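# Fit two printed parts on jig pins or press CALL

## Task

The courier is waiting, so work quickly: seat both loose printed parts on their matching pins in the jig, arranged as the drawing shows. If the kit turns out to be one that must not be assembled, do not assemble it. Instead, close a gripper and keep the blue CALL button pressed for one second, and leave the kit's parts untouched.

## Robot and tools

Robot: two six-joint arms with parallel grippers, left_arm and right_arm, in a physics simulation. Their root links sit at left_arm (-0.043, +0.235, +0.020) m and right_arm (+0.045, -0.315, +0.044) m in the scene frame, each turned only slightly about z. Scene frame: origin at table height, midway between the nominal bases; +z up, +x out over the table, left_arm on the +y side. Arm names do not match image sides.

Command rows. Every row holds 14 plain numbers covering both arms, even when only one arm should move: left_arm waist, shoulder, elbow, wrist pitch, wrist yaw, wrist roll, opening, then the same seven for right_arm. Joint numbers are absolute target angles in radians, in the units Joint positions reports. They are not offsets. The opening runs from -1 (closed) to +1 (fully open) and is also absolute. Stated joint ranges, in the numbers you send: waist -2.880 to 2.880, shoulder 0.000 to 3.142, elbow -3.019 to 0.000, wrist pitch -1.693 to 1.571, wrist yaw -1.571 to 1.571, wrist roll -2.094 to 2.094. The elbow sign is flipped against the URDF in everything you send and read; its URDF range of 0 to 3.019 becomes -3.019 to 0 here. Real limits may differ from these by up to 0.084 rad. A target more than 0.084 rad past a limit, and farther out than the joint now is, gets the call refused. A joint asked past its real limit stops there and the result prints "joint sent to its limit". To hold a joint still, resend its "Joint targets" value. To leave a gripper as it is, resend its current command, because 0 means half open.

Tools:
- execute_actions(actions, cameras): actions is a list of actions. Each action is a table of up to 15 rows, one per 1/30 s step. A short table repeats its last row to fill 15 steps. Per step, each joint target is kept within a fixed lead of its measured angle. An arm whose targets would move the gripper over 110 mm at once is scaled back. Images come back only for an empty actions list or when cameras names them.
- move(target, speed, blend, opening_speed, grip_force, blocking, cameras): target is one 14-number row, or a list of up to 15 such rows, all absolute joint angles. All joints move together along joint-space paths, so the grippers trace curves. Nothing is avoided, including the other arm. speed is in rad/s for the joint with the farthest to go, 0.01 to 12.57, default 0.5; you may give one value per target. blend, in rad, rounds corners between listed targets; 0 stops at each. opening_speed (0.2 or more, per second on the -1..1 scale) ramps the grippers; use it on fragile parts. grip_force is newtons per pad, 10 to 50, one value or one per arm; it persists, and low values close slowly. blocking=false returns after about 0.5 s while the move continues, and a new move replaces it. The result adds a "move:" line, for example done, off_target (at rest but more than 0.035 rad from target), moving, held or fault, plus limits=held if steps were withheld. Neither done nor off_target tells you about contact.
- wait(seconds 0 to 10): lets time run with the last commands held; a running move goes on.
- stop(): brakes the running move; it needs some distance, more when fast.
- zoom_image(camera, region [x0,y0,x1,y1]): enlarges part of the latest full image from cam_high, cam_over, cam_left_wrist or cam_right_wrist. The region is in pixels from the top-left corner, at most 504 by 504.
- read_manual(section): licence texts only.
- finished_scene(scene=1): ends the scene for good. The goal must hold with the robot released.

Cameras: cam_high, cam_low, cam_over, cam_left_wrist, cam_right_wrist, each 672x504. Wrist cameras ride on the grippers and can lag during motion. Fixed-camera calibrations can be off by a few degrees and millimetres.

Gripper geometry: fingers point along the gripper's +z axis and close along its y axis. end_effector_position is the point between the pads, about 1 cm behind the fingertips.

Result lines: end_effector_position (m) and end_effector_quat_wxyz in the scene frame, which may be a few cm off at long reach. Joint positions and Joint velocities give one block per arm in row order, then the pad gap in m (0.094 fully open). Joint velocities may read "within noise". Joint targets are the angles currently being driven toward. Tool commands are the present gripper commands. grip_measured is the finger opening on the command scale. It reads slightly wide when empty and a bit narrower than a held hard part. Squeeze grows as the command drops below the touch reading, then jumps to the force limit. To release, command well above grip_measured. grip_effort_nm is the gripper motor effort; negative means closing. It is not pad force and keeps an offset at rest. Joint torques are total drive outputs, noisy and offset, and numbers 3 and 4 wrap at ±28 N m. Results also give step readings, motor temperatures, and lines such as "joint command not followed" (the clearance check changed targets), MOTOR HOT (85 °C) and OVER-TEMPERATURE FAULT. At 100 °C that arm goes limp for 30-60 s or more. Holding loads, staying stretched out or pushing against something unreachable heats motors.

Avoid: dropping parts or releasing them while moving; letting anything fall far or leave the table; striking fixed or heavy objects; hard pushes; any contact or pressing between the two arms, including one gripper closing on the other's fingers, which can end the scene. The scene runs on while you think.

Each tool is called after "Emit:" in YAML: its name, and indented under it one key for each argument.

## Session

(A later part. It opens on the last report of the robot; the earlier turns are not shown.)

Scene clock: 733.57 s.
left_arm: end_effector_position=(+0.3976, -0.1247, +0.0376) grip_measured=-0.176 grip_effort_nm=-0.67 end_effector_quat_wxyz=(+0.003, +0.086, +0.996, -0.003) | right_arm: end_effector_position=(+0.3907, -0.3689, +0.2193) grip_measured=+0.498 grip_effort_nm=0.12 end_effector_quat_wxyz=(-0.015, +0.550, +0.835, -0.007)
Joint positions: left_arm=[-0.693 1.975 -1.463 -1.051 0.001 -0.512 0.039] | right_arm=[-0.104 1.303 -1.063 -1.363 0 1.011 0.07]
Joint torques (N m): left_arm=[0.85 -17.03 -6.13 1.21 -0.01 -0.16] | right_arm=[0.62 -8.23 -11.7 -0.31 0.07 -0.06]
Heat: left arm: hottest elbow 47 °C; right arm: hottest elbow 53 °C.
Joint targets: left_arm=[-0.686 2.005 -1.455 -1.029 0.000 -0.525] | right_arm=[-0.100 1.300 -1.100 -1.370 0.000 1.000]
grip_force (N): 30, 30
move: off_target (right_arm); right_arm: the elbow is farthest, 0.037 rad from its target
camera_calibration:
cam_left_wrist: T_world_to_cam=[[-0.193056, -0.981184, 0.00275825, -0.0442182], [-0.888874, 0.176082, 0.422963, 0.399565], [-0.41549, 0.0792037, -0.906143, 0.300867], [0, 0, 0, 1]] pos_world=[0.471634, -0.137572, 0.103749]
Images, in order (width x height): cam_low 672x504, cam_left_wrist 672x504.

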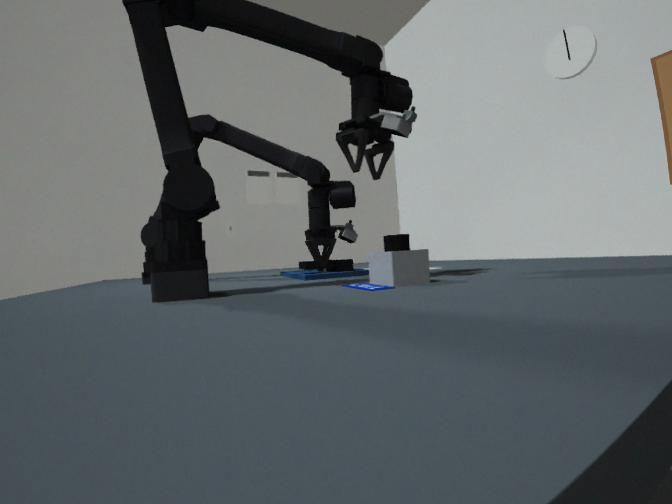

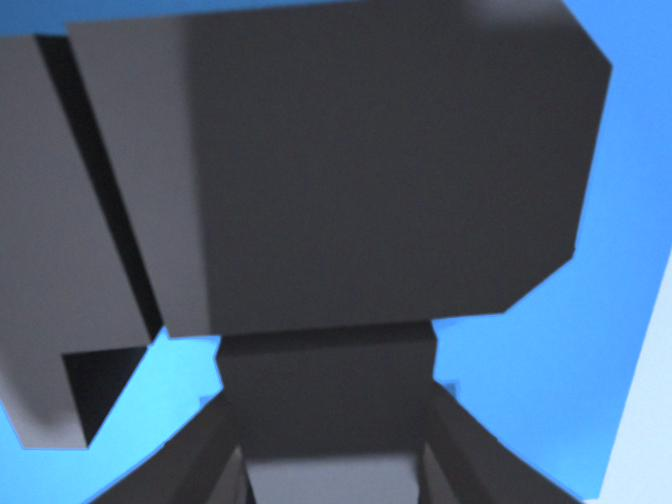

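Emit:
move:
  target: [-0.684,1.975,-1.474,-1.068,0,-0.525,-0.4,-0.1,1.3,-1.1,-1.37,0,1.0,0.5]
  speed: 0.1
  cameras: ["cam_low","cam_left_wrist"]

Emit:
zoom_image:
  camera: "cam_left_wrist"
  region: [100, 220, 560, 460]

Emit:
zoom_image:
  camera: "cam_low"
  region: [270, 230, 370, 290]

Scene clock: 770.13 s.
left_arm: end_effector_position=(+0.3974, -0.1244, +0.0376) grip_measured=-0.176 grip_effort_nm=-0.67 end_effector_quat_wxyz=(+0.003, +0.086, +0.996, -0.002) | right_arm: end_effector_position=(+0.3907, -0.3689, +0.2193) grip_measured=+0.498 grip_effort_nm=0.12 end_effector_quat_wxyz=(-0.015, +0.550, +0.835, -0.007)
Joint positions: left_arm=[-0.693 1.975 -1.463 -1.052 0.001 -0.512 0.039] | right_arm=[-0.104 1.303 -1.063 -1.363 0 1.011 0.07]
Joint torques (N m): left_arm=[0.91 -19.37 -7.46 -0.31 -0.02 -0.16] | right_arm=[0.56 -8.29 -11.71 -0.32 0.07 -0.06]
Motor temperatures (°C): left_arm=[30 39 43 27 26 25 28] | right_arm=[30 29 55 27 25 25 28]
Heat: left arm: hottest elbow 43 °C; right arm: hottest elbow 55 °C.
Joint targets: left_arm=[-0.684 1.975 -1.474 -1.068 0.000 -0.525] | right_arm=[-0.100 1.300 -1.100 -1.370 0.000 1.000]
grip_force (N): 30, 30
move: off_target (right_arm); right_arm: the elbow is farthest, 0.037 rad from its target
camera_calibration:
cam_left_wrist: T_world_to_cam=[[-0.19264, -0.981267, 0.00203383, -0.0441915], [-0.888458, 0.175299, 0.424162, 0.398968], [-0.416573, 0.0799038, -0.905584, 0.301223], [0, 0, 0, 1]] pos_world=[0.471434, -0.137371, 0.103645]
Images, in order (width x height): cam_low 672x504, cam_left_wrist 672x504.

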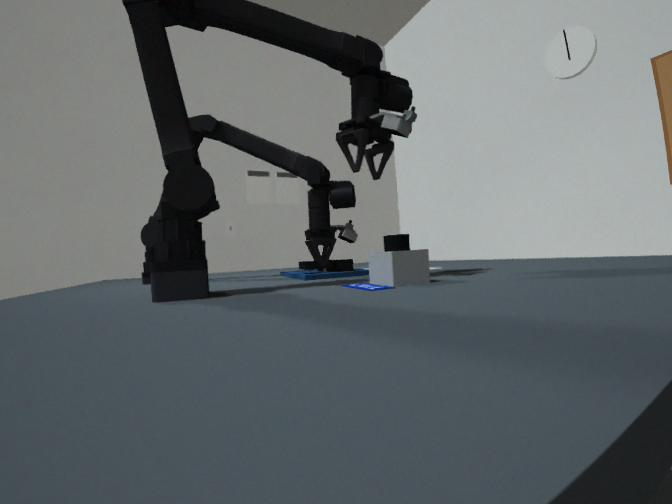

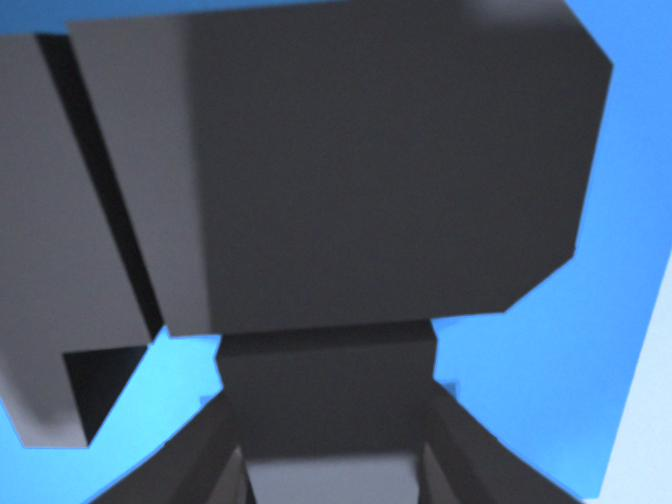

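Scaled by 1.096 from the camera's 672x504 image, which has a finer 960x720 frame.

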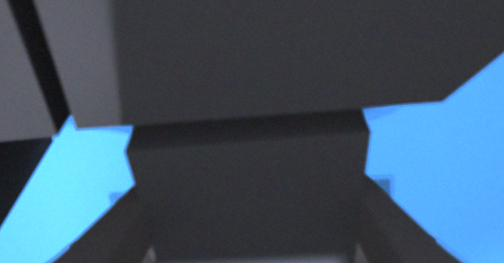

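Scaled by 5.040 from the camera's 672x504 image, which has a finer 960x720 frame.

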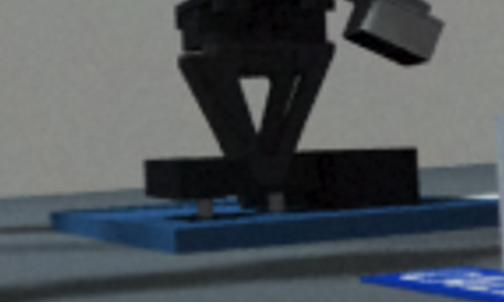

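Emit:
move:
  target:
    - [-0.688,1.958,-1.53,-1.115,0,-0.525,-0.4,-0.1,1.3,-1.1,-1.37,0,1.0,0.5]
    - [-0.686,1.980,-1.474,-1.064,0,-0.525,-0.4,-0.1,1.3,-1.1,-1.37,0,1.0,0.5]
  speed: 0.15
  cameras: ["cam_left_wrist"]

Emit:
zoom_image:
  camera: "cam_left_wrist"
  region: [100, 220, 560, 460]

Scene clock: 783.30 s.
left_arm: end_effector_position=(+0.3944, -0.1220, +0.0395) grip_measured=-0.176 grip_effort_nm=-0.67 end_effector_quat_wxyz=(-0.005, +0.085, +0.996, +0.003) | right_arm: end_effector_position=(+0.3907, -0.3689, +0.2193) grip_measured=+0.498 grip_effort_nm=0.12 end_effector_quat_wxyz=(-0.015, +0.550, +0.835, -0.007)
Joint positions: left_arm=[-0.693 1.975 -1.469 -1.078 0.001 -0.513 0.039] | right_arm=[-0.104 1.303 -1.063 -1.363 0 1.011 0.07]
Joint torques (N m): left_arm=[0.85 -19.02 -7.08 0.96 -0.01 -0.17] | right_arm=[0.62 -8.23 -11.71 -0.32 0.07 -0.06]
Motor temperatures (°C): left_arm=[30 39 43 27 26 25 28] | right_arm=[30 29 55 27 25 25 28]
Heat: left arm: hottest elbow 43 °C; right arm: hottest elbow 55 °C.
Joint targets: left_arm=[-0.686 1.980 -1.474 -1.064 0.000 -0.525] | right_arm=[-0.100 1.300 -1.100 -1.370 0.000 1.000]
grip_force (N): 30, 30
move: off_target (right_arm); right_arm: the elbow is farthest, 0.037 rad from its target
camera_calibration:
cam_left_wrist: T_world_to_cam=[[-0.192292, -0.981311, -0.00730619, -0.0421078], [-0.881913, 0.16954, 0.43987, 0.391129], [-0.430411, 0.0910271, -0.898032, 0.308068], [0, 0, 0, 1]] pos_world=[0.46944, -0.135675, 0.104301]
Images, in order (width x height): cam_left_wrist 672x504.

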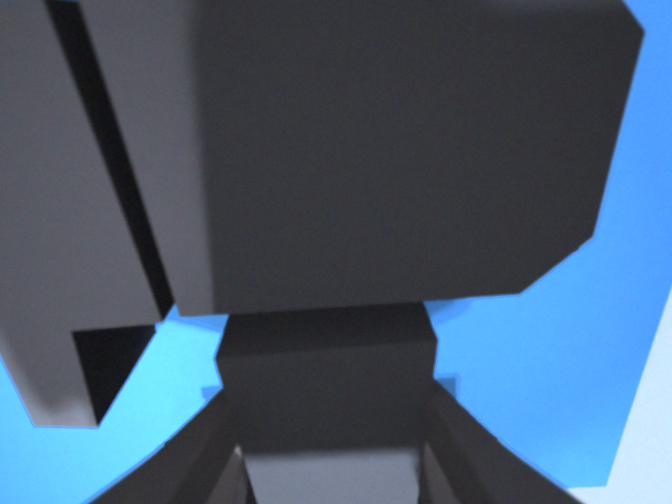

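Scaled by 1.096 from the camera's 672x504 image, which has a finer 960x720 frame.

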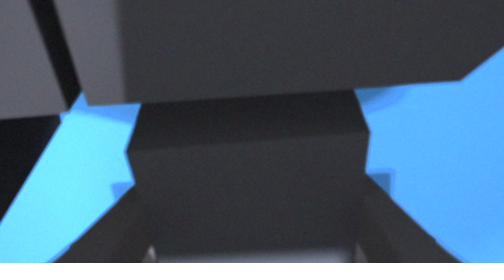

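Emit:
move:
  target: [-0.686,2.0,-1.474,-1.064,0,-0.525,-0.4,-0.1,1.3,-1.1,-1.37,0,1.0,0.5]
  speed: 0.05
  cameras: ["cam_left_wrist","cam_low"]

Emit:
zoom_image:
  camera: "cam_low"
  region: [270, 230, 370, 290]

Scene clock: 793.20 s.
left_arm: end_effector_position=(+0.3942, -0.1219, +0.0385) grip_measured=-0.176 grip_effort_nm=-0.67 end_effector_quat_wxyz=(-0.006, +0.085, +0.996, +0.004) | right_arm: end_effector_position=(+0.3907, -0.3689, +0.2193) grip_measured=+0.498 grip_effort_nm=0.12 end_effector_quat_wxyz=(-0.015, +0.550, +0.835, -0.007)
Joint positions: left_arm=[-0.693 1.977 -1.469 -1.078 0.001 -0.513 0.039] | right_arm=[-0.104 1.303 -1.063 -1.363 0 1.011 0.07]
Joint torques (N m): left_arm=[0.73 -17.26 -7.02 0.92 -0.01 -0.16] | right_arm=[0.62 -8.29 -11.71 -0.31 0.07 -0.06]
Motor temperatures (°C): left_arm=[30 40 43 27 26 25 28] | right_arm=[30 29 55 27 25 25 28]
Heat: left arm: hottest elbow 43 °C; right arm: hottest elbow 55 °C.
Joint targets: left_arm=[-0.686 2.000 -1.474 -1.064 0.000 -0.525] | right_arm=[-0.100 1.300 -1.100 -1.370 0.000 1.000]
grip_force (N): 30, 30
move: off_target (right_arm); right_arm: the elbow is farthest, 0.037 rad from its target
camera_calibration:
cam_left_wrist: T_world_to_cam=[[-0.192344, -0.981293, -0.00818999, -0.041901], [-0.881212, 0.169043, 0.441464, 0.391082], [-0.431821, 0.0921302, -0.897242, 0.307708], [0, 0, 0, 1]] pos_world=[0.469441, -0.135576, 0.103097]
Images, in order (width x height): cam_low 672x504, cam_left_wrist 672x504.

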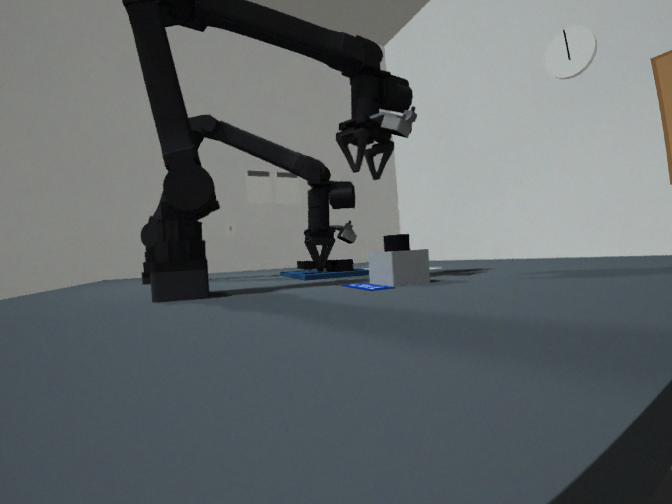

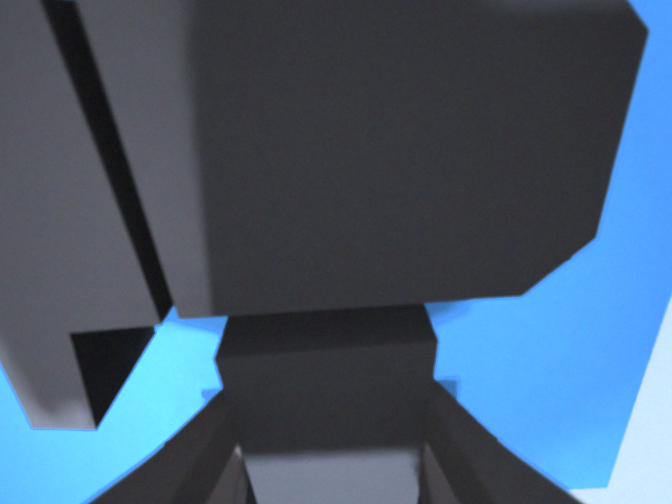

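Scaled by 5.040 from the camera's 672x504 image, which has a finer 960x720 frame.

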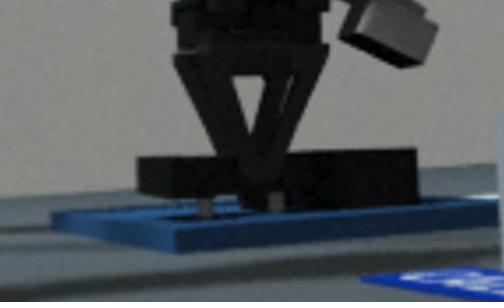

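Emit:
move:
  target:
    - [-0.688,1.966,-1.51,-1.105,0,-0.525,-0.4,-0.1,1.3,-1.1,-1.37,0,1.0,0.5]
    - [-0.686,1.98,-1.474,-1.069,0,-0.525,-0.4,-0.1,1.3,-1.1,-1.37,0,1.0,0.5]
    - [-0.686,2.015,-1.474,-1.069,0,-0.525,-0.4,-0.1,1.3,-1.1,-1.37,0,1.0,0.5]
  speed: 0.1
  cameras: ["cam_low","cam_left_wrist","cam_over"]

Emit:
zoom_image:
  camera: "cam_low"
  region: [270, 230, 370, 290]

Emit:
zoom_image:
  camera: "cam_over"
  region: [200, 150, 480, 380]

Scene clock: 831.10 s.
left_arm: end_effector_position=(+0.3928, -0.1207, +0.0383) grip_measured=-0.176 grip_effort_nm=-0.67 end_effector_quat_wxyz=(-0.009, +0.085, +0.996, +0.006) | right_arm: end_effector_position=(+0.3907, -0.3689, +0.2193) grip_measured=+0.498 grip_effort_nm=0.12 end_effector_quat_wxyz=(-0.015, +0.550, +0.835, -0.007)
Joint positions: left_arm=[-0.693 1.977 -1.469 -1.085 0.001 -0.513 0.039] | right_arm=[-0.104 1.303 -1.063 -1.363 0 1.011 0.07]
Joint torques (N m): left_arm=[0.97 -16.26 -7.05 0.98 -0.03 -0.15] | right_arm=[0.62 -8.23 -11.7 -0.32 0.07 -0.06]
Motor temperatures (°C): left_arm=[30 35 43 27 26 25 28] | right_arm=[30 29 56 26 25 25 27]
Heat: left arm: hottest elbow 43 °C; right arm: hottest elbow 56 °C.
Joint targets: left_arm=[-0.686 2.015 -1.474 -1.069 0.000 -0.525] | right_arm=[-0.100 1.300 -1.100 -1.370 0.000 1.000]
grip_force (N): 30, 30
move: off_target (left_arm, right_arm); left_arm: the shoulder is farthest, 0.038 rad from its target; right_arm: the elbow is farthest, 0.037 rad from its target
camera_calibration:
cam_left_wrist: T_world_to_cam=[[-0.192354, -0.981255, -0.0117939, -0.040956], [-0.878588, 0.16685, 0.447486, 0.388155], [-0.43713, 0.0964378, -0.894213, 0.309274], [0, 0, 0, 1]] pos_world=[0.468343, -0.134778, 0.10238]
Images, in order (width x height): cam_low 672x504, cam_over 672x504, cam_left_wrist 672x504.

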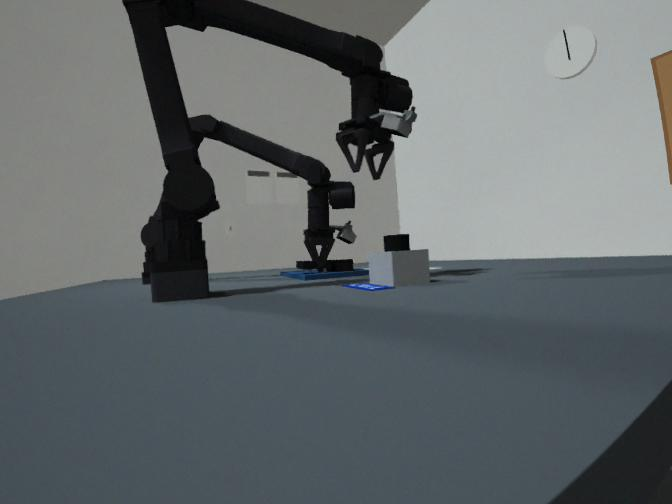

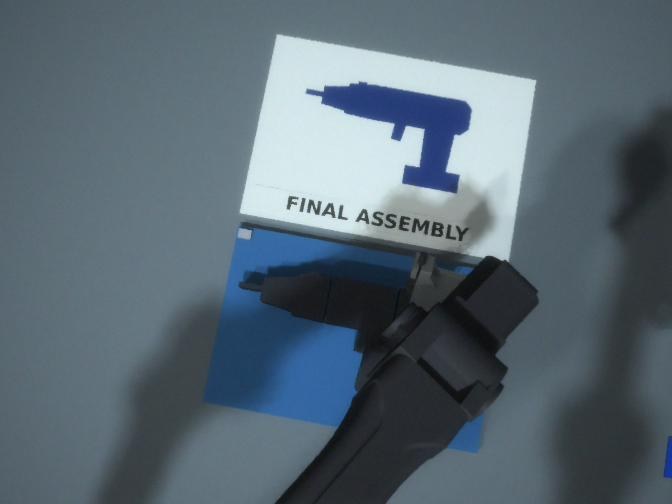

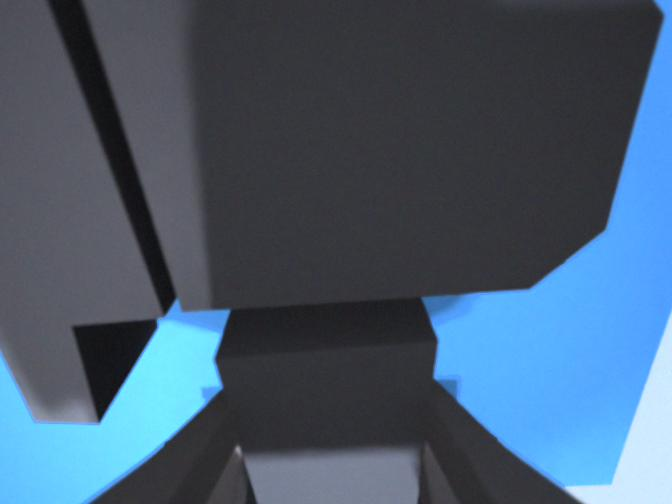

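Scaled by 5.040 from the camera's 672x504 image, which has a finer 960x720 frame.

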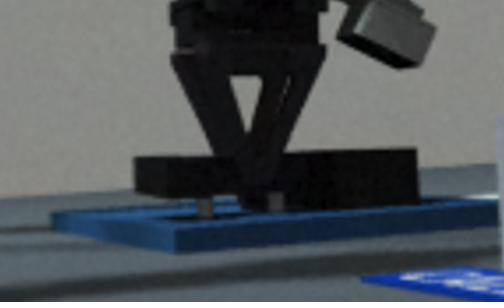

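Scaled by 1.800 from the camera's 672x504 image, which has a finer 960x720 frame.

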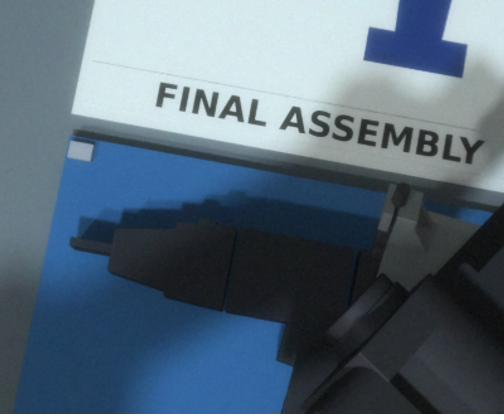

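Emit:
move:
  target:
    - [-0.686,1.995,-1.474,-1.066,0,-0.525,-0.4,-0.1,1.3,-1.1,-1.37,0,1.0,0.5]
    - [-0.71,2.005,-1.474,-1.066,0,-0.525,-0.4,-0.1,1.3,-1.1,-1.37,0,1.0,0.5]
  speed: 0.03
  cameras: []

Emit:
zoom_image:
  camera: "cam_over"
  region: [300, 240, 440, 360]

Scene clock: 847.43 s.
left_arm: end_effector_position=(+0.3925, -0.1210, +0.0383) grip_measured=-0.176 grip_effort_nm=-0.67 end_effector_quat_wxyz=(-0.009, +0.086, +0.996, +0.006) | right_arm: end_effector_position=(+0.3907, -0.3689, +0.2193) grip_measured=+0.498 grip_effort_nm=0.12 end_effector_quat_wxyz=(-0.015, +0.550, +0.835, -0.007)
Joint positions: left_arm=[-0.694 1.977 -1.469 -1.085 0 -0.513 0.039] | right_arm=[-0.104 1.303 -1.063 -1.363 0 1.011 0.07]
Joint torques (N m): left_arm=[-1.2 -17.03 -7.04 1.11 -0.01 -0.16] | right_arm=[0.62 -8.29 -11.69 -0.31 0.07 -0.06]
Motor temperatures (°C): left_arm=[30 35 43 27 26 25 28] | right_arm=[30 29 56 26 25 25 27]
Heat: left arm: hottest elbow 43 °C; right arm: hottest elbow 56 °C.
Joint targets: left_arm=[-0.710 2.005 -1.474 -1.066 0.000 -0.525] | right_arm=[-0.100 1.300 -1.100 -1.370 0.000 1.000]
grip_force (N): 30, 30
move: off_target (right_arm); right_arm: the elbow is farthest, 0.037 rad from its target
No camera images: "cameras" was empty.

Scaled by 3.600 from the camera's 672x504 image, which has a finer 960x720 frame.
This view is cut from an older image: the scene may have changed since it was taken.

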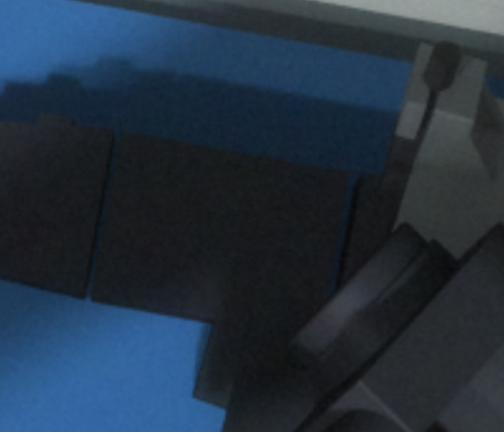

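Emit:
move:
  target:
    - [-0.702,1.964,-1.5,-1.085,0,-0.525,-0.4,-0.1,1.3,-1.1,-1.37,0,1.0,0.5]
    - [-0.702,1.98,-1.474,-1.0665,0,-0.525,-0.4,-0.1,1.3,-1.1,-1.37,0,1.0,0.5]
    - [-0.702,2.01,-1.474,-1.0665,0,-0.525,-0.4,-0.1,1.3,-1.1,-1.37,0,1.0,0.5]
  speed: 0.1

Scene clock: 863.37 s.
left_arm: end_effector_position=(+0.3925, -0.1210, +0.0383) grip_measured=-0.176 grip_effort_nm=-0.67 end_effector_quat_wxyz=(-0.009, +0.086, +0.996, +0.006) | right_arm: end_effector_position=(+0.3907, -0.3689, +0.2193) grip_measured=+0.498 grip_effort_nm=0.12 end_effector_quat_wxyz=(-0.015, +0.550, +0.835, -0.007)
Joint positions: left_arm=[-0.694 1.977 -1.469 -1.085 0 -0.513 0.039] | right_arm=[-0.104 1.303 -1.063 -1.363 0 1.011 0.07]
Joint torques (N m): left_arm=[-0.62 -16.67 -7.05 1.07 -0.01 -0.16] | right_arm=[0.56 -8.23 -11.71 -0.29 0.07 -0.06]
Motor temperatures (°C): left_arm=[30 34 43 27 26 25 28] | right_arm=[30 29 57 26 25 25 27]
Heat: left arm: hottest elbow 43 °C; right arm: hottest elbow 57 °C.
Joint targets: left_arm=[-0.702 2.010 -1.474 -1.066 0.000 -0.525] | right_arm=[-0.100 1.300 -1.100 -1.370 0.000 1.000]
grip_force (N): 30, 30
move: off_target (right_arm); right_arm: the elbow is farthest, 0.037 rad from its target

Emit:
move:
  target:
    - [-0.702,1.955,-1.52,-1.12,0,-0.525,-0.4,-0.1,1.3,-1.1,-1.37,0,1.0,0.5]
    - [-0.702,1.970,-1.457,-1.048,0,-0.525,-0.4,-0.1,1.3,-1.1,-1.37,0,1.0,0.5]
  speed: 0.1
  cameras: ["cam_low"]

Emit:
zoom_image:
  camera: "cam_low"
  region: [270, 230, 370, 290]

Scene clock: 877.13 s.
left_arm: end_effector_position=(+0.3944, -0.1225, +0.0379) grip_measured=-0.176 grip_effort_nm=-0.67 end_effector_quat_wxyz=(-0.003, +0.086, +0.996, +0.002) | right_arm: end_effector_position=(+0.3907, -0.3689, +0.2193) grip_measured=+0.498 grip_effort_nm=0.13 end_effector_quat_wxyz=(-0.015, +0.550, +0.835, -0.007)
Joint positions: left_arm=[-0.694 1.975 -1.465 -1.069 0 -0.513 0.039] | right_arm=[-0.104 1.303 -1.063 -1.363 0 1.011 0.07]
Joint torques (N m): left_arm=[-0.56 -19.72 -6.13 1.18 0.01 -0.15] | right_arm=[0.56 -8.23 -11.7 -0.31 0.07 -0.06]
Motor temperatures (°C): left_arm=[30 34 43 27 26 25 28] | right_arm=[30 29 57 26 25 25 27]
Heat: left arm: hottest elbow 43 °C; right arm: hottest elbow 57 °C.
Joint targets: left_arm=[-0.702 1.970 -1.457 -1.048 0.000 -0.525] | right_arm=[-0.100 1.300 -1.100 -1.370 0.000 1.000]
grip_force (N): 30, 30
move: off_target (right_arm); right_arm: the elbow is farthest, 0.037 rad from its target
Images, in order (width x height): cam_low 672x504.

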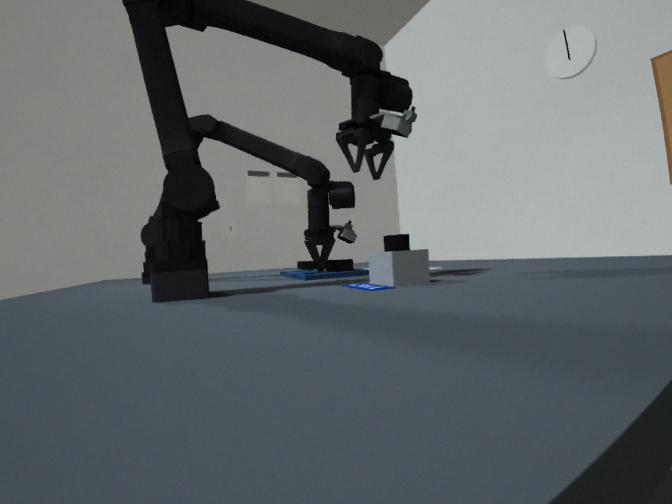

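Scaled by 5.040 from the camera's 672x504 image, which has a finer 960x720 frame.

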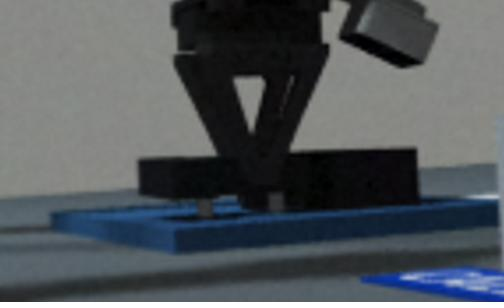

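Emit:
move:
  target:
    - [-0.704,1.985,-1.457,-1.052,0,-0.525,-0.4,-0.1,1.3,-1.1,-1.37,0,1.0,0.5]
    - [-0.708,1.995,-1.46,-1.065,0,-0.525,-0.4,-0.1,1.3,-1.1,-1.37,0,1.0,0.5]
  speed: 0.02
  cameras: ["cam_left_wrist"]

Scene clock: 887.20 s.
left_arm: end_effector_position=(+0.3944, -0.1225, +0.0379) grip_measured=-0.176 grip_effort_nm=-0.67 end_effector_quat_wxyz=(-0.003, +0.086, +0.996, +0.002) | right_arm: end_effector_position=(+0.3907, -0.3689, +0.2193) grip_measured=+0.498 grip_effort_nm=0.12 end_effector_quat_wxyz=(-0.015, +0.550, +0.835, -0.007)
Joint positions: left_arm=[-0.694 1.975 -1.465 -1.069 0 -0.513 0.039] | right_arm=[-0.104 1.303 -1.063 -1.363 0 1.011 0.07]
Joint torques (N m): left_arm=[-1.03 -17.79 -6.37 0.44 0 -0.16] | right_arm=[0.62 -8.29 -11.7 -0.31 0.07 -0.06]
Motor temperatures (°C): left_arm=[30 37 43 27 26 25 28] | right_arm=[30 29 57 26 25 25 27]
Heat: left arm: hottest elbow 43 °C; right arm: hottest elbow 57 °C.
Joint targets: left_arm=[-0.708 1.995 -1.460 -1.065 0.000 -0.525] | right_arm=[-0.100 1.300 -1.100 -1.370 0.000 1.000]
grip_force (N): 30, 30
move: off_target (right_arm); right_arm: the elbow is farthest, 0.037 rad from its target
camera_calibration:
cam_left_wrist: T_world_to_cam=[[-0.19309, -0.981166, -0.00543767, -0.0423291], [-0.883395, 0.171432, 0.436148, 0.393011], [-0.427001, 0.0890195, -0.899859, 0.305218], [0, 0, 0, 1]] pos_world=[0.469339, -0.136077, 0.103012]
Images, in order (width x height): cam_left_wrist 672x504.

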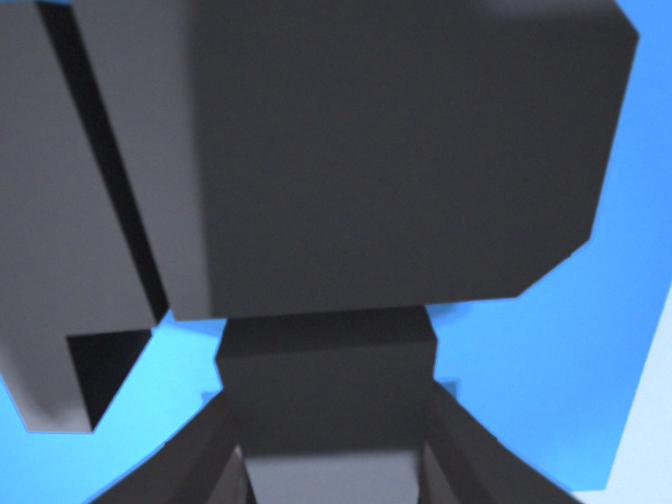

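Emit:
move:
  target:
    - [-0.704,1.955,-1.52,-1.12,0,-0.525,-0.4,-0.1,1.3,-1.1,-1.37,0,1.0,0.5]
    - [-0.704,1.962,-1.447,-1.046,0,-0.525,-0.4,-0.1,1.3,-1.1,-1.37,0,1.0,0.5]
    - [-0.704,1.990,-1.447,-1.046,0,-0.525,-0.4,-0.1,1.3,-1.1,-1.37,0,1.0,0.5]
  speed: 0.12

Scene clock: 903.40 s.
left_arm: end_effector_position=(+0.3927, -0.1211, +0.0380) grip_measured=-0.176 grip_effort_nm=-0.67 end_effector_quat_wxyz=(-0.003, +0.086, +0.996, +0.002) | right_arm: end_effector_position=(+0.3907, -0.3689, +0.2193) grip_measured=+0.498 grip_effort_nm=0.12 end_effector_quat_wxyz=(-0.015, +0.550, +0.835, -0.007)
Joint positions: left_arm=[-0.694 1.969 -1.455 -1.064 0 -0.513 0.039] | right_arm=[-0.104 1.303 -1.063 -1.363 0 1.011 0.07]
Joint torques (N m): left_arm=[-0.79 -17.49 -6.08 1.05 -0.01 -0.15] | right_arm=[0.67 -8.23 -11.71 -0.32 0.07 -0.06]
Motor temperatures (°C): left_arm=[30 38 44 27 26 25 28] | right_arm=[30 29 57 26 25 25 27]
Heat: left arm: hottest elbow 44 °C; right arm: hottest elbow 57 °C.
Joint targets: left_arm=[-0.704 1.990 -1.447 -1.046 0.000 -0.525] | right_arm=[-0.100 1.300 -1.100 -1.370 0.000 1.000]
grip_force (N): 30, 30
move: off_target (right_arm); right_arm: the elbow is farthest, 0.037 rad from its target

Emit:
move:
  target:
    - [-0.709,1.955,-1.52,-1.12,0,-0.525,-0.4,-0.1,1.3,-1.1,-1.37,0,1.0,0.5]
    - [-0.709,1.962,-1.451,-1.047,0,-0.525,-0.4,-0.1,1.3,-1.1,-1.37,0,1.0,0.5]
    - [-0.709,1.990,-1.451,-1.047,0,-0.525,-0.4,-0.1,1.3,-1.1,-1.37,0,1.0,0.5]
  speed: 0.12

Scene clock: 917.03 s.
left_arm: end_effector_position=(+0.3931, -0.1217, +0.0383) grip_measured=-0.176 grip_effort_nm=-0.67 end_effector_quat_wxyz=(-0.001, +0.086, +0.996, +0.001) | right_arm: end_effector_position=(+0.3907, -0.3689, +0.2193) grip_measured=+0.498 grip_effort_nm=0.12 end_effector_quat_wxyz=(-0.015, +0.550, +0.835, -0.007)
Joint positions: left_arm=[-0.695 1.968 -1.455 -1.061 0 -0.513 0.039] | right_arm=[-0.104 1.303 -1.063 -1.363 0 1.011 0.07]
Joint torques (N m): left_arm=[-1.14 -17.26 -6.43 0.88 -0.01 -0.16] | right_arm=[0.62 -8.23 -11.7 -0.31 0.07 -0.06]
Motor temperatures (°C): left_arm=[30 39 43 27 26 25 28] | right_arm=[30 29 58 26 25 25 27]
Heat: left arm: hottest elbow 43 °C; right arm: hottest elbow 58 °C.
Joint targets: left_arm=[-0.709 1.990 -1.451 -1.047 0.000 -0.525] | right_arm=[-0.100 1.300 -1.100 -1.370 0.000 1.000]
grip_force (N): 30, 30
move: off_target (right_arm); right_arm: the elbow is farthest, 0.037 rad from its target

Emit:
wait:
  seconds: 0
  cameras: ["cam_low","cam_high","cam_left_wrist","cam_right_wrist"]

Emit:
zoom_image:
  camera: "cam_low"
  region: [285, 245, 355, 287]

Emit:
zoom_image:
  camera: "cam_high"
  region: [260, 250, 400, 355]

Emit:
zoom_image:
  camera: "cam_left_wrist"
  region: [140, 260, 540, 504]

Scene clock: 935.07 s.
left_arm: end_effector_position=(+0.3931, -0.1217, +0.0383) grip_measured=-0.176 grip_effort_nm=-0.67 end_effector_quat_wxyz=(-0.001, +0.086, +0.996, +0.001) | right_arm: end_effector_position=(+0.3907, -0.3689, +0.2193) grip_measured=+0.498 grip_effort_nm=0.12 end_effector_quat_wxyz=(-0.015, +0.550, +0.835, -0.007)
Joint positions: left_arm=[-0.695 1.968 -1.455 -1.061 0 -0.513 0.039] | right_arm=[-0.104 1.303 -1.063 -1.363 0 1.011 0.07]
Joint torques (N m): left_arm=[-1.08 -17.49 -6.43 0.92 -0.01 -0.16] | right_arm=[0.62 -8.29 -11.71 -0.31 0.07 -0.06]
Motor temperatures (°C): left_arm=[29 37 44 27 26 25 28] | right_arm=[30 29 58 26 25 25 27]
Heat: left arm: hottest elbow 44 °C; right arm: hottest elbow 58 °C.
Joint targets: left_arm=[-0.709 1.990 -1.451 -1.047 0.000 -0.525] | right_arm=[-0.100 1.300 -1.100 -1.370 0.000 1.000]
Tool commands: left_gripper/opening=-0.4 right_gripper/opening=+0.5
grip_force (N): 30, 30
camera_calibration:
cam_left_wrist: T_world_to_cam=[[-0.193426, -0.98111, -0.00306956, -0.0417343], [-0.885009, 0.173127, 0.432187, 0.39251], [-0.423492, 0.0863126, -0.901779, 0.303277], [0, 0, 0, 1]] pos_world=[0.467738, -0.135077, 0.103723]
cam_right_wrist: T_world_to_cam=[[-0.91729, -0.395846, 0.0434152, 0.20219], [-0.337291, 0.830267, 0.443726, 0.378618], [-0.211693, 0.392382, -0.89511, 0.51356], [0, 0, 0, 1]] pos_world=[0.421889, -0.43583, 0.282912]
Images, in order (width x height): cam_high 672x504, cam_low 672x504, cam_left_wrist 672x504, cam_right_wrist 672x504.

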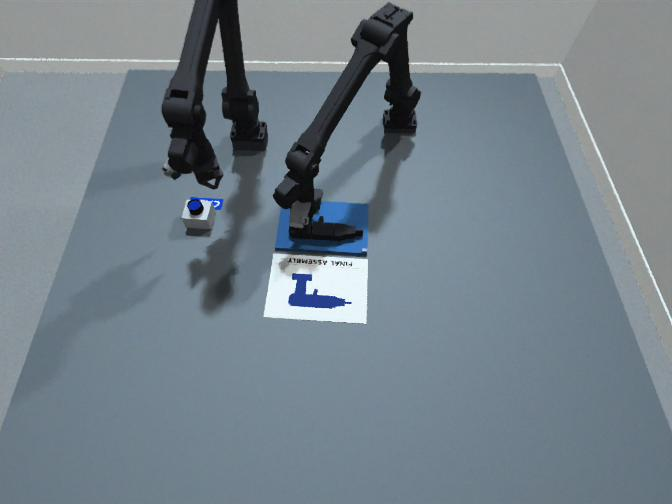

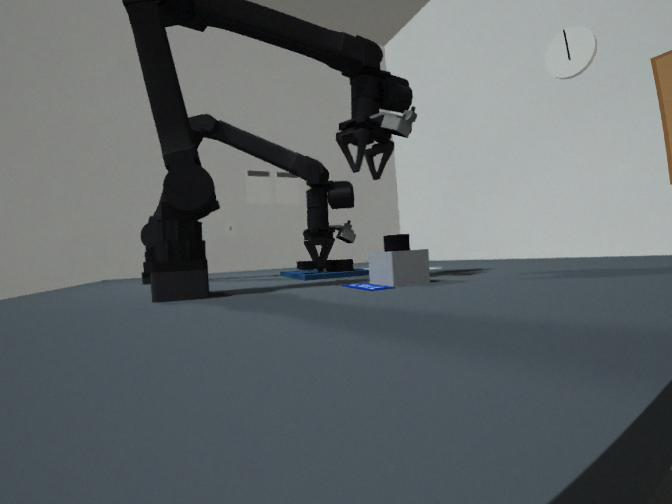

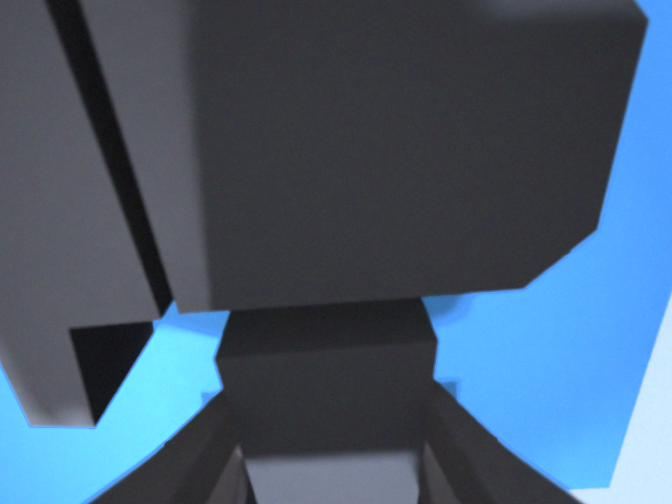

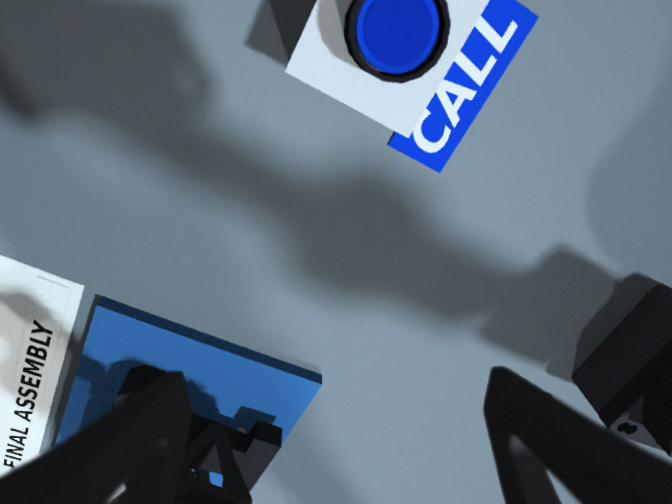

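Scaled by 7.200 from the camera's 672x504 image, which has a finer 960x720 frame.

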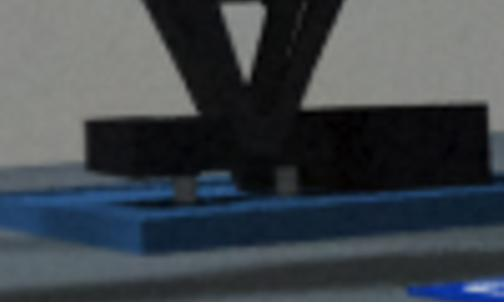

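Scaled by 3.600 from the camera's 672x504 image, which has a finer 960x720 frame.

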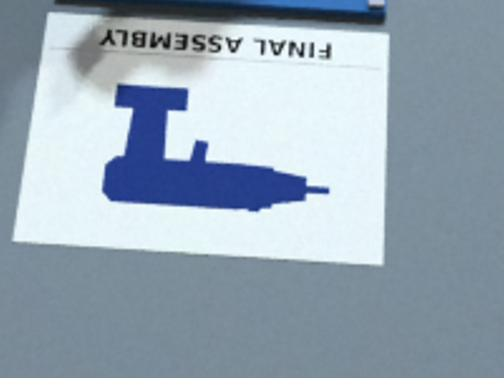

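Scaled by 1.260 from the camera's 672x504 image, which has a finer 960x720 frame.

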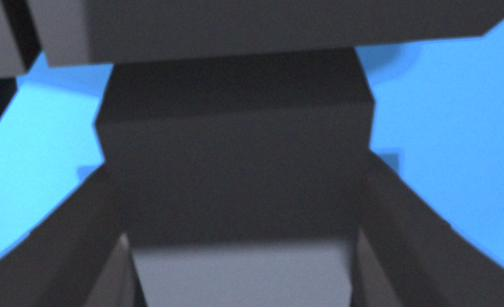

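Emit:
move:
  target:
    - [-0.724,1.988,-1.451,-1.047,0,-0.525,-0.4,-0.1,1.3,-1.1,-1.37,0,1.0,0.5]
    - [-0.664,1.988,-1.451,-1.047,0,-0.525,-0.4,-0.1,1.3,-1.1,-1.37,0,1.0,0.5]
  speed: 0.03

Scene clock: 950.83 s.
left_arm: end_effector_position=(+0.3977, -0.1160, +0.0383) grip_measured=-0.176 grip_effort_nm=-0.67 end_effector_quat_wxyz=(-0.002, +0.079, +0.997, +0.000) | right_arm: end_effector_position=(+0.3907, -0.3689, +0.2193) grip_measured=+0.498 grip_effort_nm=0.12 end_effector_quat_wxyz=(-0.015, +0.550, +0.835, -0.007)
Joint positions: left_arm=[-0.681 1.968 -1.455 -1.061 0.001 -0.513 0.039] | right_arm=[-0.104 1.303 -1.063 -1.363 0 1.011 0.07]
Joint torques (N m): left_arm=[1.79 -17.73 -6.43 0.85 -0.06 -0.14] | right_arm=[0.56 -8.23 -11.7 -0.32 0.07 -0.06]
Motor temperatures (°C): left_arm=[29 37 43 27 26 25 28] | right_arm=[30 29 58 26 25 25 27]
Heat: left arm: hottest elbow 43 °C; right arm: hottest elbow 58 °C.
Joint targets: left_arm=[-0.664 1.988 -1.451 -1.047 0.000 -0.525] | right_arm=[-0.100 1.300 -1.100 -1.370 0.000 1.000]
grip_force (N): 30, 30
move: off_target (right_arm); right_arm: the elbow is farthest, 0.037 rad from its target

Emit:
move:
  target:
    - [-0.712,1.992,-1.451,-1.047,0,-0.525,-0.4,-0.1,1.3,-1.1,-1.37,0,1.0,0.5]
    - [-0.676,1.992,-1.451,-1.044,0,-0.525,-0.4,-0.1,1.3,-1.1,-1.37,0,1.0,0.5]
    - [-0.714,1.992,-1.451,-1.041,0,-0.525,-0.4,-0.1,1.3,-1.1,-1.37,0,1.0,0.5]
  speed: 0.016
  blend: 0.001

Scene clock: 972.80 s.
left_arm: end_effector_position=(+0.3936, -0.1232, +0.0383) grip_measured=-0.176 grip_effort_nm=-0.67 end_effector_quat_wxyz=(+0.001, +0.087, +0.996, +0.000) | right_arm: end_effector_position=(+0.3907, -0.3689, +0.2193) grip_measured=+0.498 grip_effort_nm=0.12 end_effector_quat_wxyz=(-0.015, +0.550, +0.835, -0.007)
Joint positions: left_arm=[-0.697 1.968 -1.455 -1.056 -0.001 -0.513 0.039] | right_arm=[-0.104 1.303 -1.063 -1.363 0 1.011 0.07]
Joint torques (N m): left_arm=[-1.08 -17.26 -6.43 0.92 0.03 -0.16] | right_arm=[0.62 -8.23 -11.7 -0.29 0.07 -0.06]
Motor temperatures (°C): left_arm=[29 36 43 27 26 25 28] | right_arm=[30 29 58 26 25 25 27]
Heat: left arm: hottest elbow 43 °C; right arm: hottest elbow 58 °C.
Joint targets: left_arm=[-0.714 1.992 -1.451 -1.041 0.000 -0.525] | right_arm=[-0.100 1.300 -1.100 -1.370 0.000 1.000]
grip_force (N): 30, 30
move: off_target (right_arm); right_arm: the elbow is farthest, 0.037 rad from its target

Emit:
move:
  target:
    - [-0.714,1.955,-1.52,-1.12,0,-0.525,-0.4,-0.1,1.3,-1.1,-1.37,0,1.0,0.5]
    - [-0.714,1.962,-1.449,-1.049,0,-0.525,-0.4,-0.1,1.3,-1.1,-1.37,0,1.0,0.5]
    - [-0.714,1.988,-1.449,-1.049,0,-0.525,-0.4,-0.1,1.3,-1.1,-1.37,0,1.0,0.5]
    - [-0.676,1.988,-1.449,-1.047,0,-0.525,-0.4,-0.1,1.3,-1.1,-1.37,0,1.0,0.5]
  speed: [0.2,0.2,0.1,0.018]

Emit:
move:
  target:
    - [-0.714,1.955,-1.52,-1.12,0,-0.525,-0.4,-0.1,1.3,-1.1,-1.37,0,1.0,0.5]
    - [-0.714,1.962,-1.446,-1.049,0,-0.525,-0.4,-0.1,1.3,-1.1,-1.37,0,1.0,0.5]
    - [-0.714,1.988,-1.446,-1.049,0,-0.525,-0.4,-0.1,1.3,-1.1,-1.37,0,1.0,0.5]
    - [-0.676,1.988,-1.446,-1.047,0,-0.525,-0.4,-0.1,1.3,-1.1,-1.37,0,1.0,0.5]
  speed: [0.2,0.2,0.1,0.018]

Scene clock: 998.83 s.
left_arm: end_effector_position=(+0.3924, -0.1209, +0.0382) grip_measured=-0.176 grip_effort_nm=-0.67 end_effector_quat_wxyz=(-0.002, +0.086, +0.996, +0.001) | right_arm: end_effector_position=(+0.3907, -0.3689, +0.2193) grip_measured=+0.498 grip_effort_nm=0.12 end_effector_quat_wxyz=(-0.015, +0.550, +0.835, -0.007)
Joint positions: left_arm=[-0.694 1.967 -1.453 -1.062 0.001 -0.513 0.039] | right_arm=[-0.104 1.303 -1.063 -1.363 0 1.011 0.07]
Joint torques (N m): left_arm=[1.79 -17.44 -6.39 0.91 -0.03 -0.16] | right_arm=[0.62 -8.29 -11.71 -0.31 0.07 -0.06]
Motor temperatures (°C): left_arm=[29 36 43 27 26 25 28] | right_arm=[30 29 59 26 25 25 27]
Heat: left arm: hottest elbow 43 °C; right arm: hottest elbow 59 °C.
Joint targets: left_arm=[-0.676 1.988 -1.449 -1.047 0.000 -0.525] | right_arm=[-0.100 1.300 -1.100 -1.370 0.000 1.000]
grip_force (N): 30, 30
move: off_target (right_arm); right_arm: the elbow is farthest, 0.037 rad from its target

Scene clock: 1003.37 s.
left_arm: end_effector_position=(+0.3920, -0.1204, +0.0382) grip_measured=-0.176 grip_effort_nm=-0.67 end_effector_quat_wxyz=(-0.002, +0.085, +0.996, +0.001) | right_arm: end_effector_position=(+0.3907, -0.3689, +0.2193) grip_measured=+0.498 grip_effort_nm=0.12 end_effector_quat_wxyz=(-0.015, +0.550, +0.835, -0.007)
Joint positions: left_arm=[-0.694 1.966 -1.45 -1.061 0.001 -0.513 0.039] | right_arm=[-0.104 1.303 -1.063 -1.363 0 1.011 0.07]
Joint torques (N m): left_arm=[1.61 -17.38 -6.41 0.91 -0.04 -0.14] | right_arm=[0.67 -8.29 -11.7 -0.31 0.07 -0.06]
Motor temperatures (°C): left_arm=[29 37 43 27 26 25 28] | right_arm=[30 29 59 26 25 25 27]
Heat: left arm: hottest elbow 43 °C; right arm: hottest elbow 59 °C.
Joint targets: left_arm=[-0.676 1.988 -1.446 -1.047 0.000 -0.525] | right_arm=[-0.100 1.300 -1.100 -1.370 0.000 1.000]
grip_force (N): 30, 30
move: off_target (right_arm); right_arm: the elbow is farthest, 0.037 rad from its target

Emit:
move:
  target: [-0.7,1.98,-1.446,-1.047,0,-0.525,-0.4,-0.061,1.267,-0.984,-1.288,0.3,1.5,0.5]
  speed: 0.7
  cameras: ["cam_right_wrist"]

Scene clock: 1038.20 s.
left_arm: end_effector_position=(+0.3920, -0.1204, +0.0382) grip_measured=-0.176 grip_effort_nm=-0.67 end_effector_quat_wxyz=(-0.002, +0.085, +0.996, +0.001) | right_arm: end_effector_position=(+0.3764, -0.4069, +0.2061) grip_measured=+0.498 grip_effort_nm=0.12 end_effector_quat_wxyz=(+0.086, +0.712, +0.687, -0.121)
Joint positions: left_arm=[-0.694 1.966 -1.45 -1.061 0.001 -0.513 0.039] | right_arm=[-0.071 1.284 -0.989 -1.296 0.298 1.489 0.07]
Joint torques (N m): left_arm=[-0.26 -18.14 -6.38 0.91 -0.05 -0.15] | right_arm=[1.08 -8.82 -8.18 0.25 0.38 0.12]
Motor temperatures (°C): left_arm=[29 39 42 27 26 25 28] | right_arm=[30 29 59 26 25 25 27]
Heat: left arm: hottest elbow 42 °C; right arm: hottest elbow 59 °C.
Joint targets: left_arm=[-0.700 1.980 -1.446 -1.047 0.000 -0.525] | right_arm=[-0.061 1.267 -0.984 -1.288 0.300 1.500]
grip_force (N): 30, 30
move: done
camera_calibration:
cam_right_wrist: T_world_to_cam=[[-0.997176, 0.0463931, 0.0590517, 0.381393], [0.0546456, 0.98765, 0.14684, 0.389068], [-0.05151, 0.149652, -0.987396, 0.37345], [0, 0, 0, 1]] pos_world=[0.378291, -0.457844, 0.28909]
Images, in order (width x height): cam_right_wrist 672x504.

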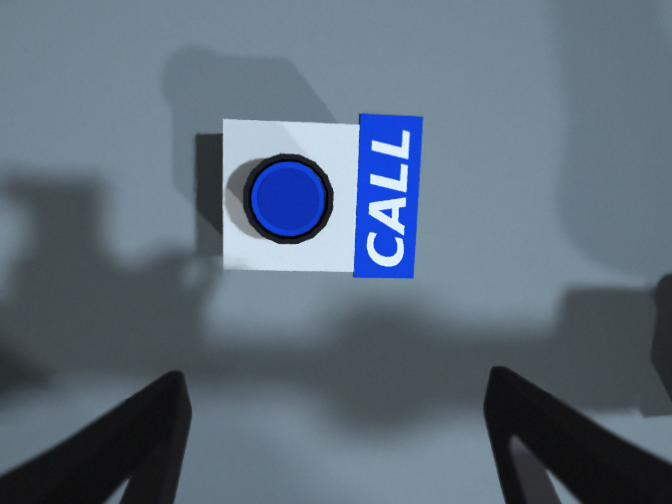

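Emit:
move:
  target:
    - [-0.7,1.98,-1.446,-1.047,0,-0.525,-0.4,-0.061,1.267,-0.984,-1.288,-0.61,1.5,0.5]
    - [-0.7,1.98,-1.446,-1.047,0,-0.525,-0.4,-0.061,1.37,-0.84,-1.04,-0.61,1.5,0.5]
  speed: 0.5
  cameras: ["cam_right_wrist"]

Emit:
zoom_image:
  camera: "cam_right_wrist"
  region: [220, 130, 460, 310]

Scene clock: 1049.80 s.
left_arm: end_effector_position=(+0.3920, -0.1204, +0.0382) grip_measured=-0.176 grip_effort_nm=-0.67 end_effector_quat_wxyz=(-0.002, +0.085, +0.996, +0.001) | right_arm: end_effector_position=(+0.3947, -0.2572, +0.1520) grip_measured=+0.498 grip_effort_nm=0.12 end_effector_quat_wxyz=(-0.190, +0.688, +0.661, +0.232)
Joint positions: left_arm=[-0.694 1.966 -1.45 -1.061 0.001 -0.513 0.039] | right_arm=[-0.07 1.362 -0.839 -1.048 -0.608 1.49 0.07]
Joint torques (N m): left_arm=[-0.26 -18.02 -6.37 0.92 -0.04 -0.15] | right_arm=[1.03 -7.41 -7.79 0.31 -0.39 0.11]
Motor temperatures (°C): left_arm=[29 40 42 27 26 25 28] | right_arm=[30 30 55 26 25 25 27]
Heat: left arm: hottest elbow 42 °C; right arm: hottest elbow 55 °C.
Joint targets: left_arm=[-0.700 1.980 -1.446 -1.047 0.000 -0.525] | right_arm=[-0.061 1.370 -0.840 -1.040 -0.610 1.500]
grip_force (N): 30, 30
move: done
camera_calibration:
cam_right_wrist: T_world_to_cam=[[-0.998485, 0.0440423, -0.0329963, 0.409844], [-0.00664039, 0.498784, 0.866701, 0.0370489], [0.0546295, 0.865607, -0.497735, 0.3665], [0, 0, 0, 1]] pos_world=[0.389447, -0.353775, 0.163833]
Images, in order (width x height): cam_right_wrist 672x504.

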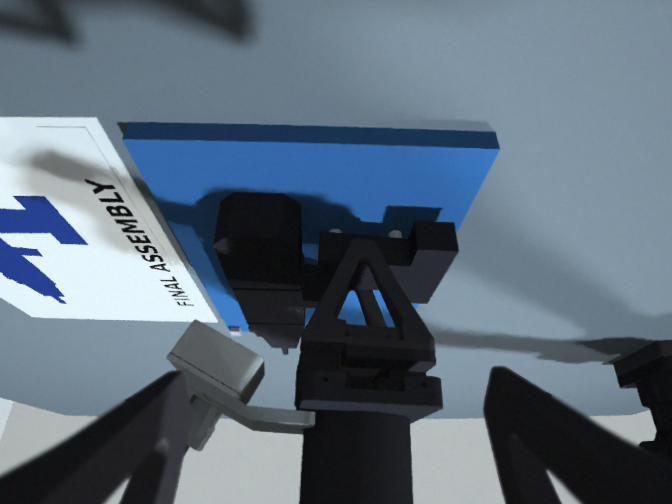

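Scaled by 2.100 from the camera's 672x504 image, which has a finer 960x720 frame.

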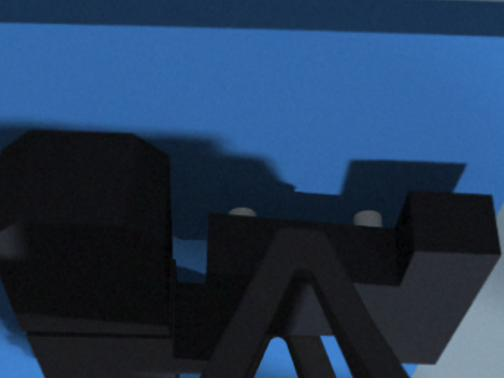

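Emit:
zoom_image:
  camera: "cam_right_wrist"
  region: [280, 210, 380, 310]

Emit:
zoom_image:
  camera: "cam_right_wrist"
  region: [370, 200, 470, 310]

Scaled by 5.040 from the camera's 672x504 image, which has a finer 960x720 frame.

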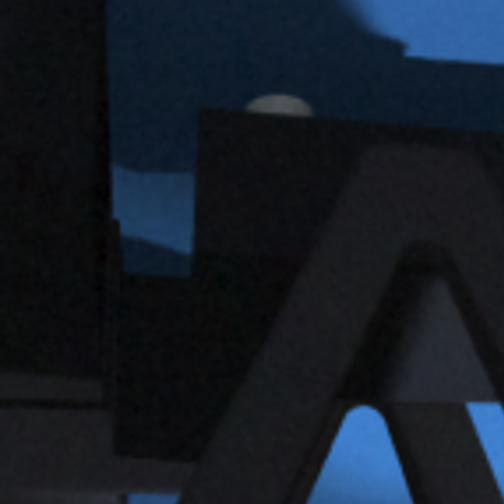

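Scaled by 4.582 from the camera's 672x504 image, which has a finer 960x720 frame.

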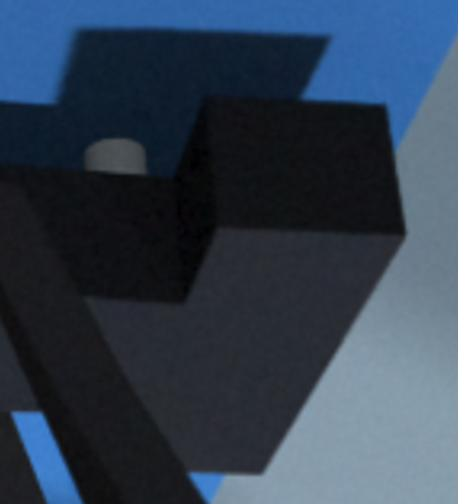

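Emit:
move:
  target:
    - [-0.69,1.905,-1.545,-1.19,0,-0.525,-0.4,-0.2,1.3,-0.9,-1.17,-0.61,1.5,0.5]
    - [-0.69,1.413,-0.994,-0.25,0,-0.525,-0.4,-0.25,1.3,-0.9,-1.17,-1.0,1.5,0.5]
  speed: 0.6
  cameras: ["cam_right_wrist"]

Scene clock: 1155.30 s.
left_arm: end_effector_position=(+0.3973, -0.1248, +0.2062) grip_measured=-0.176 grip_effort_nm=-0.67 end_effector_quat_wxyz=(+0.340, +0.078, +0.908, -0.232) | right_arm: end_effector_position=(+0.3990, -0.2684, +0.2244) grip_measured=+0.498 grip_effort_nm=0.12 end_effector_quat_wxyz=(-0.285, +0.688, +0.545, +0.385)
Joint positions: left_arm=[-0.694 1.434 -0.987 -0.275 0.001 -0.513 0.039] | right_arm=[-0.24 1.308 -0.86 -1.163 -0.998 1.49 0.07]
Joint torques (N m): left_arm=[0.5 -14.33 -8.43 2.61 -0.03 -0.13] | right_arm=[-0.5 -8 -11.36 -0.35 -0.62 0.12]
Motor temperatures (°C): left_arm=[29 41 42 27 26 25 28] | right_arm=[29 29 50 26 26 25 27]
Heat: left arm: hottest elbow 42 °C; right arm: hottest elbow 50 °C.
Joint targets: left_arm=[-0.690 1.413 -0.994 -0.250 0.000 -0.525] | right_arm=[-0.250 1.300 -0.900 -1.170 -1.000 1.500]
grip_force (N): 30, 30
move: off_target (right_arm); right_arm: the elbow is farthest, 0.040 rad from its target
camera_calibration:
cam_right_wrist: T_world_to_cam=[[-0.972962, 0.230237, -0.0183369, 0.453558], [0.0121466, 0.130289, 0.991402, -0.154414], [0.230647, 0.964373, -0.129563, 0.285638], [0, 0, 0, 1]] pos_world=[0.377288, -0.359769, 0.198411]
Images, in order (width x height): cam_right_wrist 672x504.

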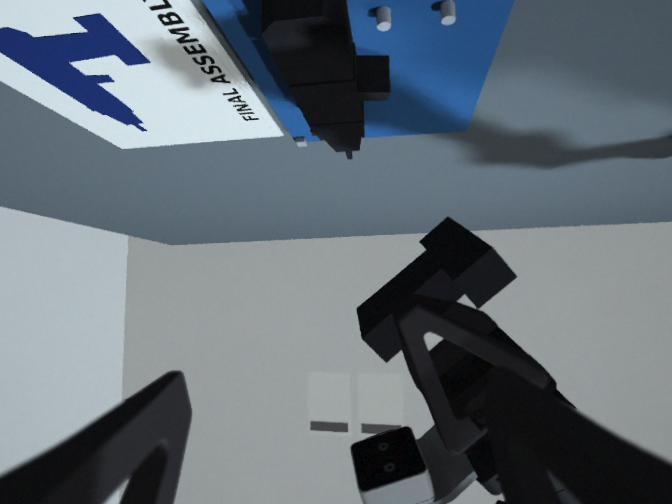

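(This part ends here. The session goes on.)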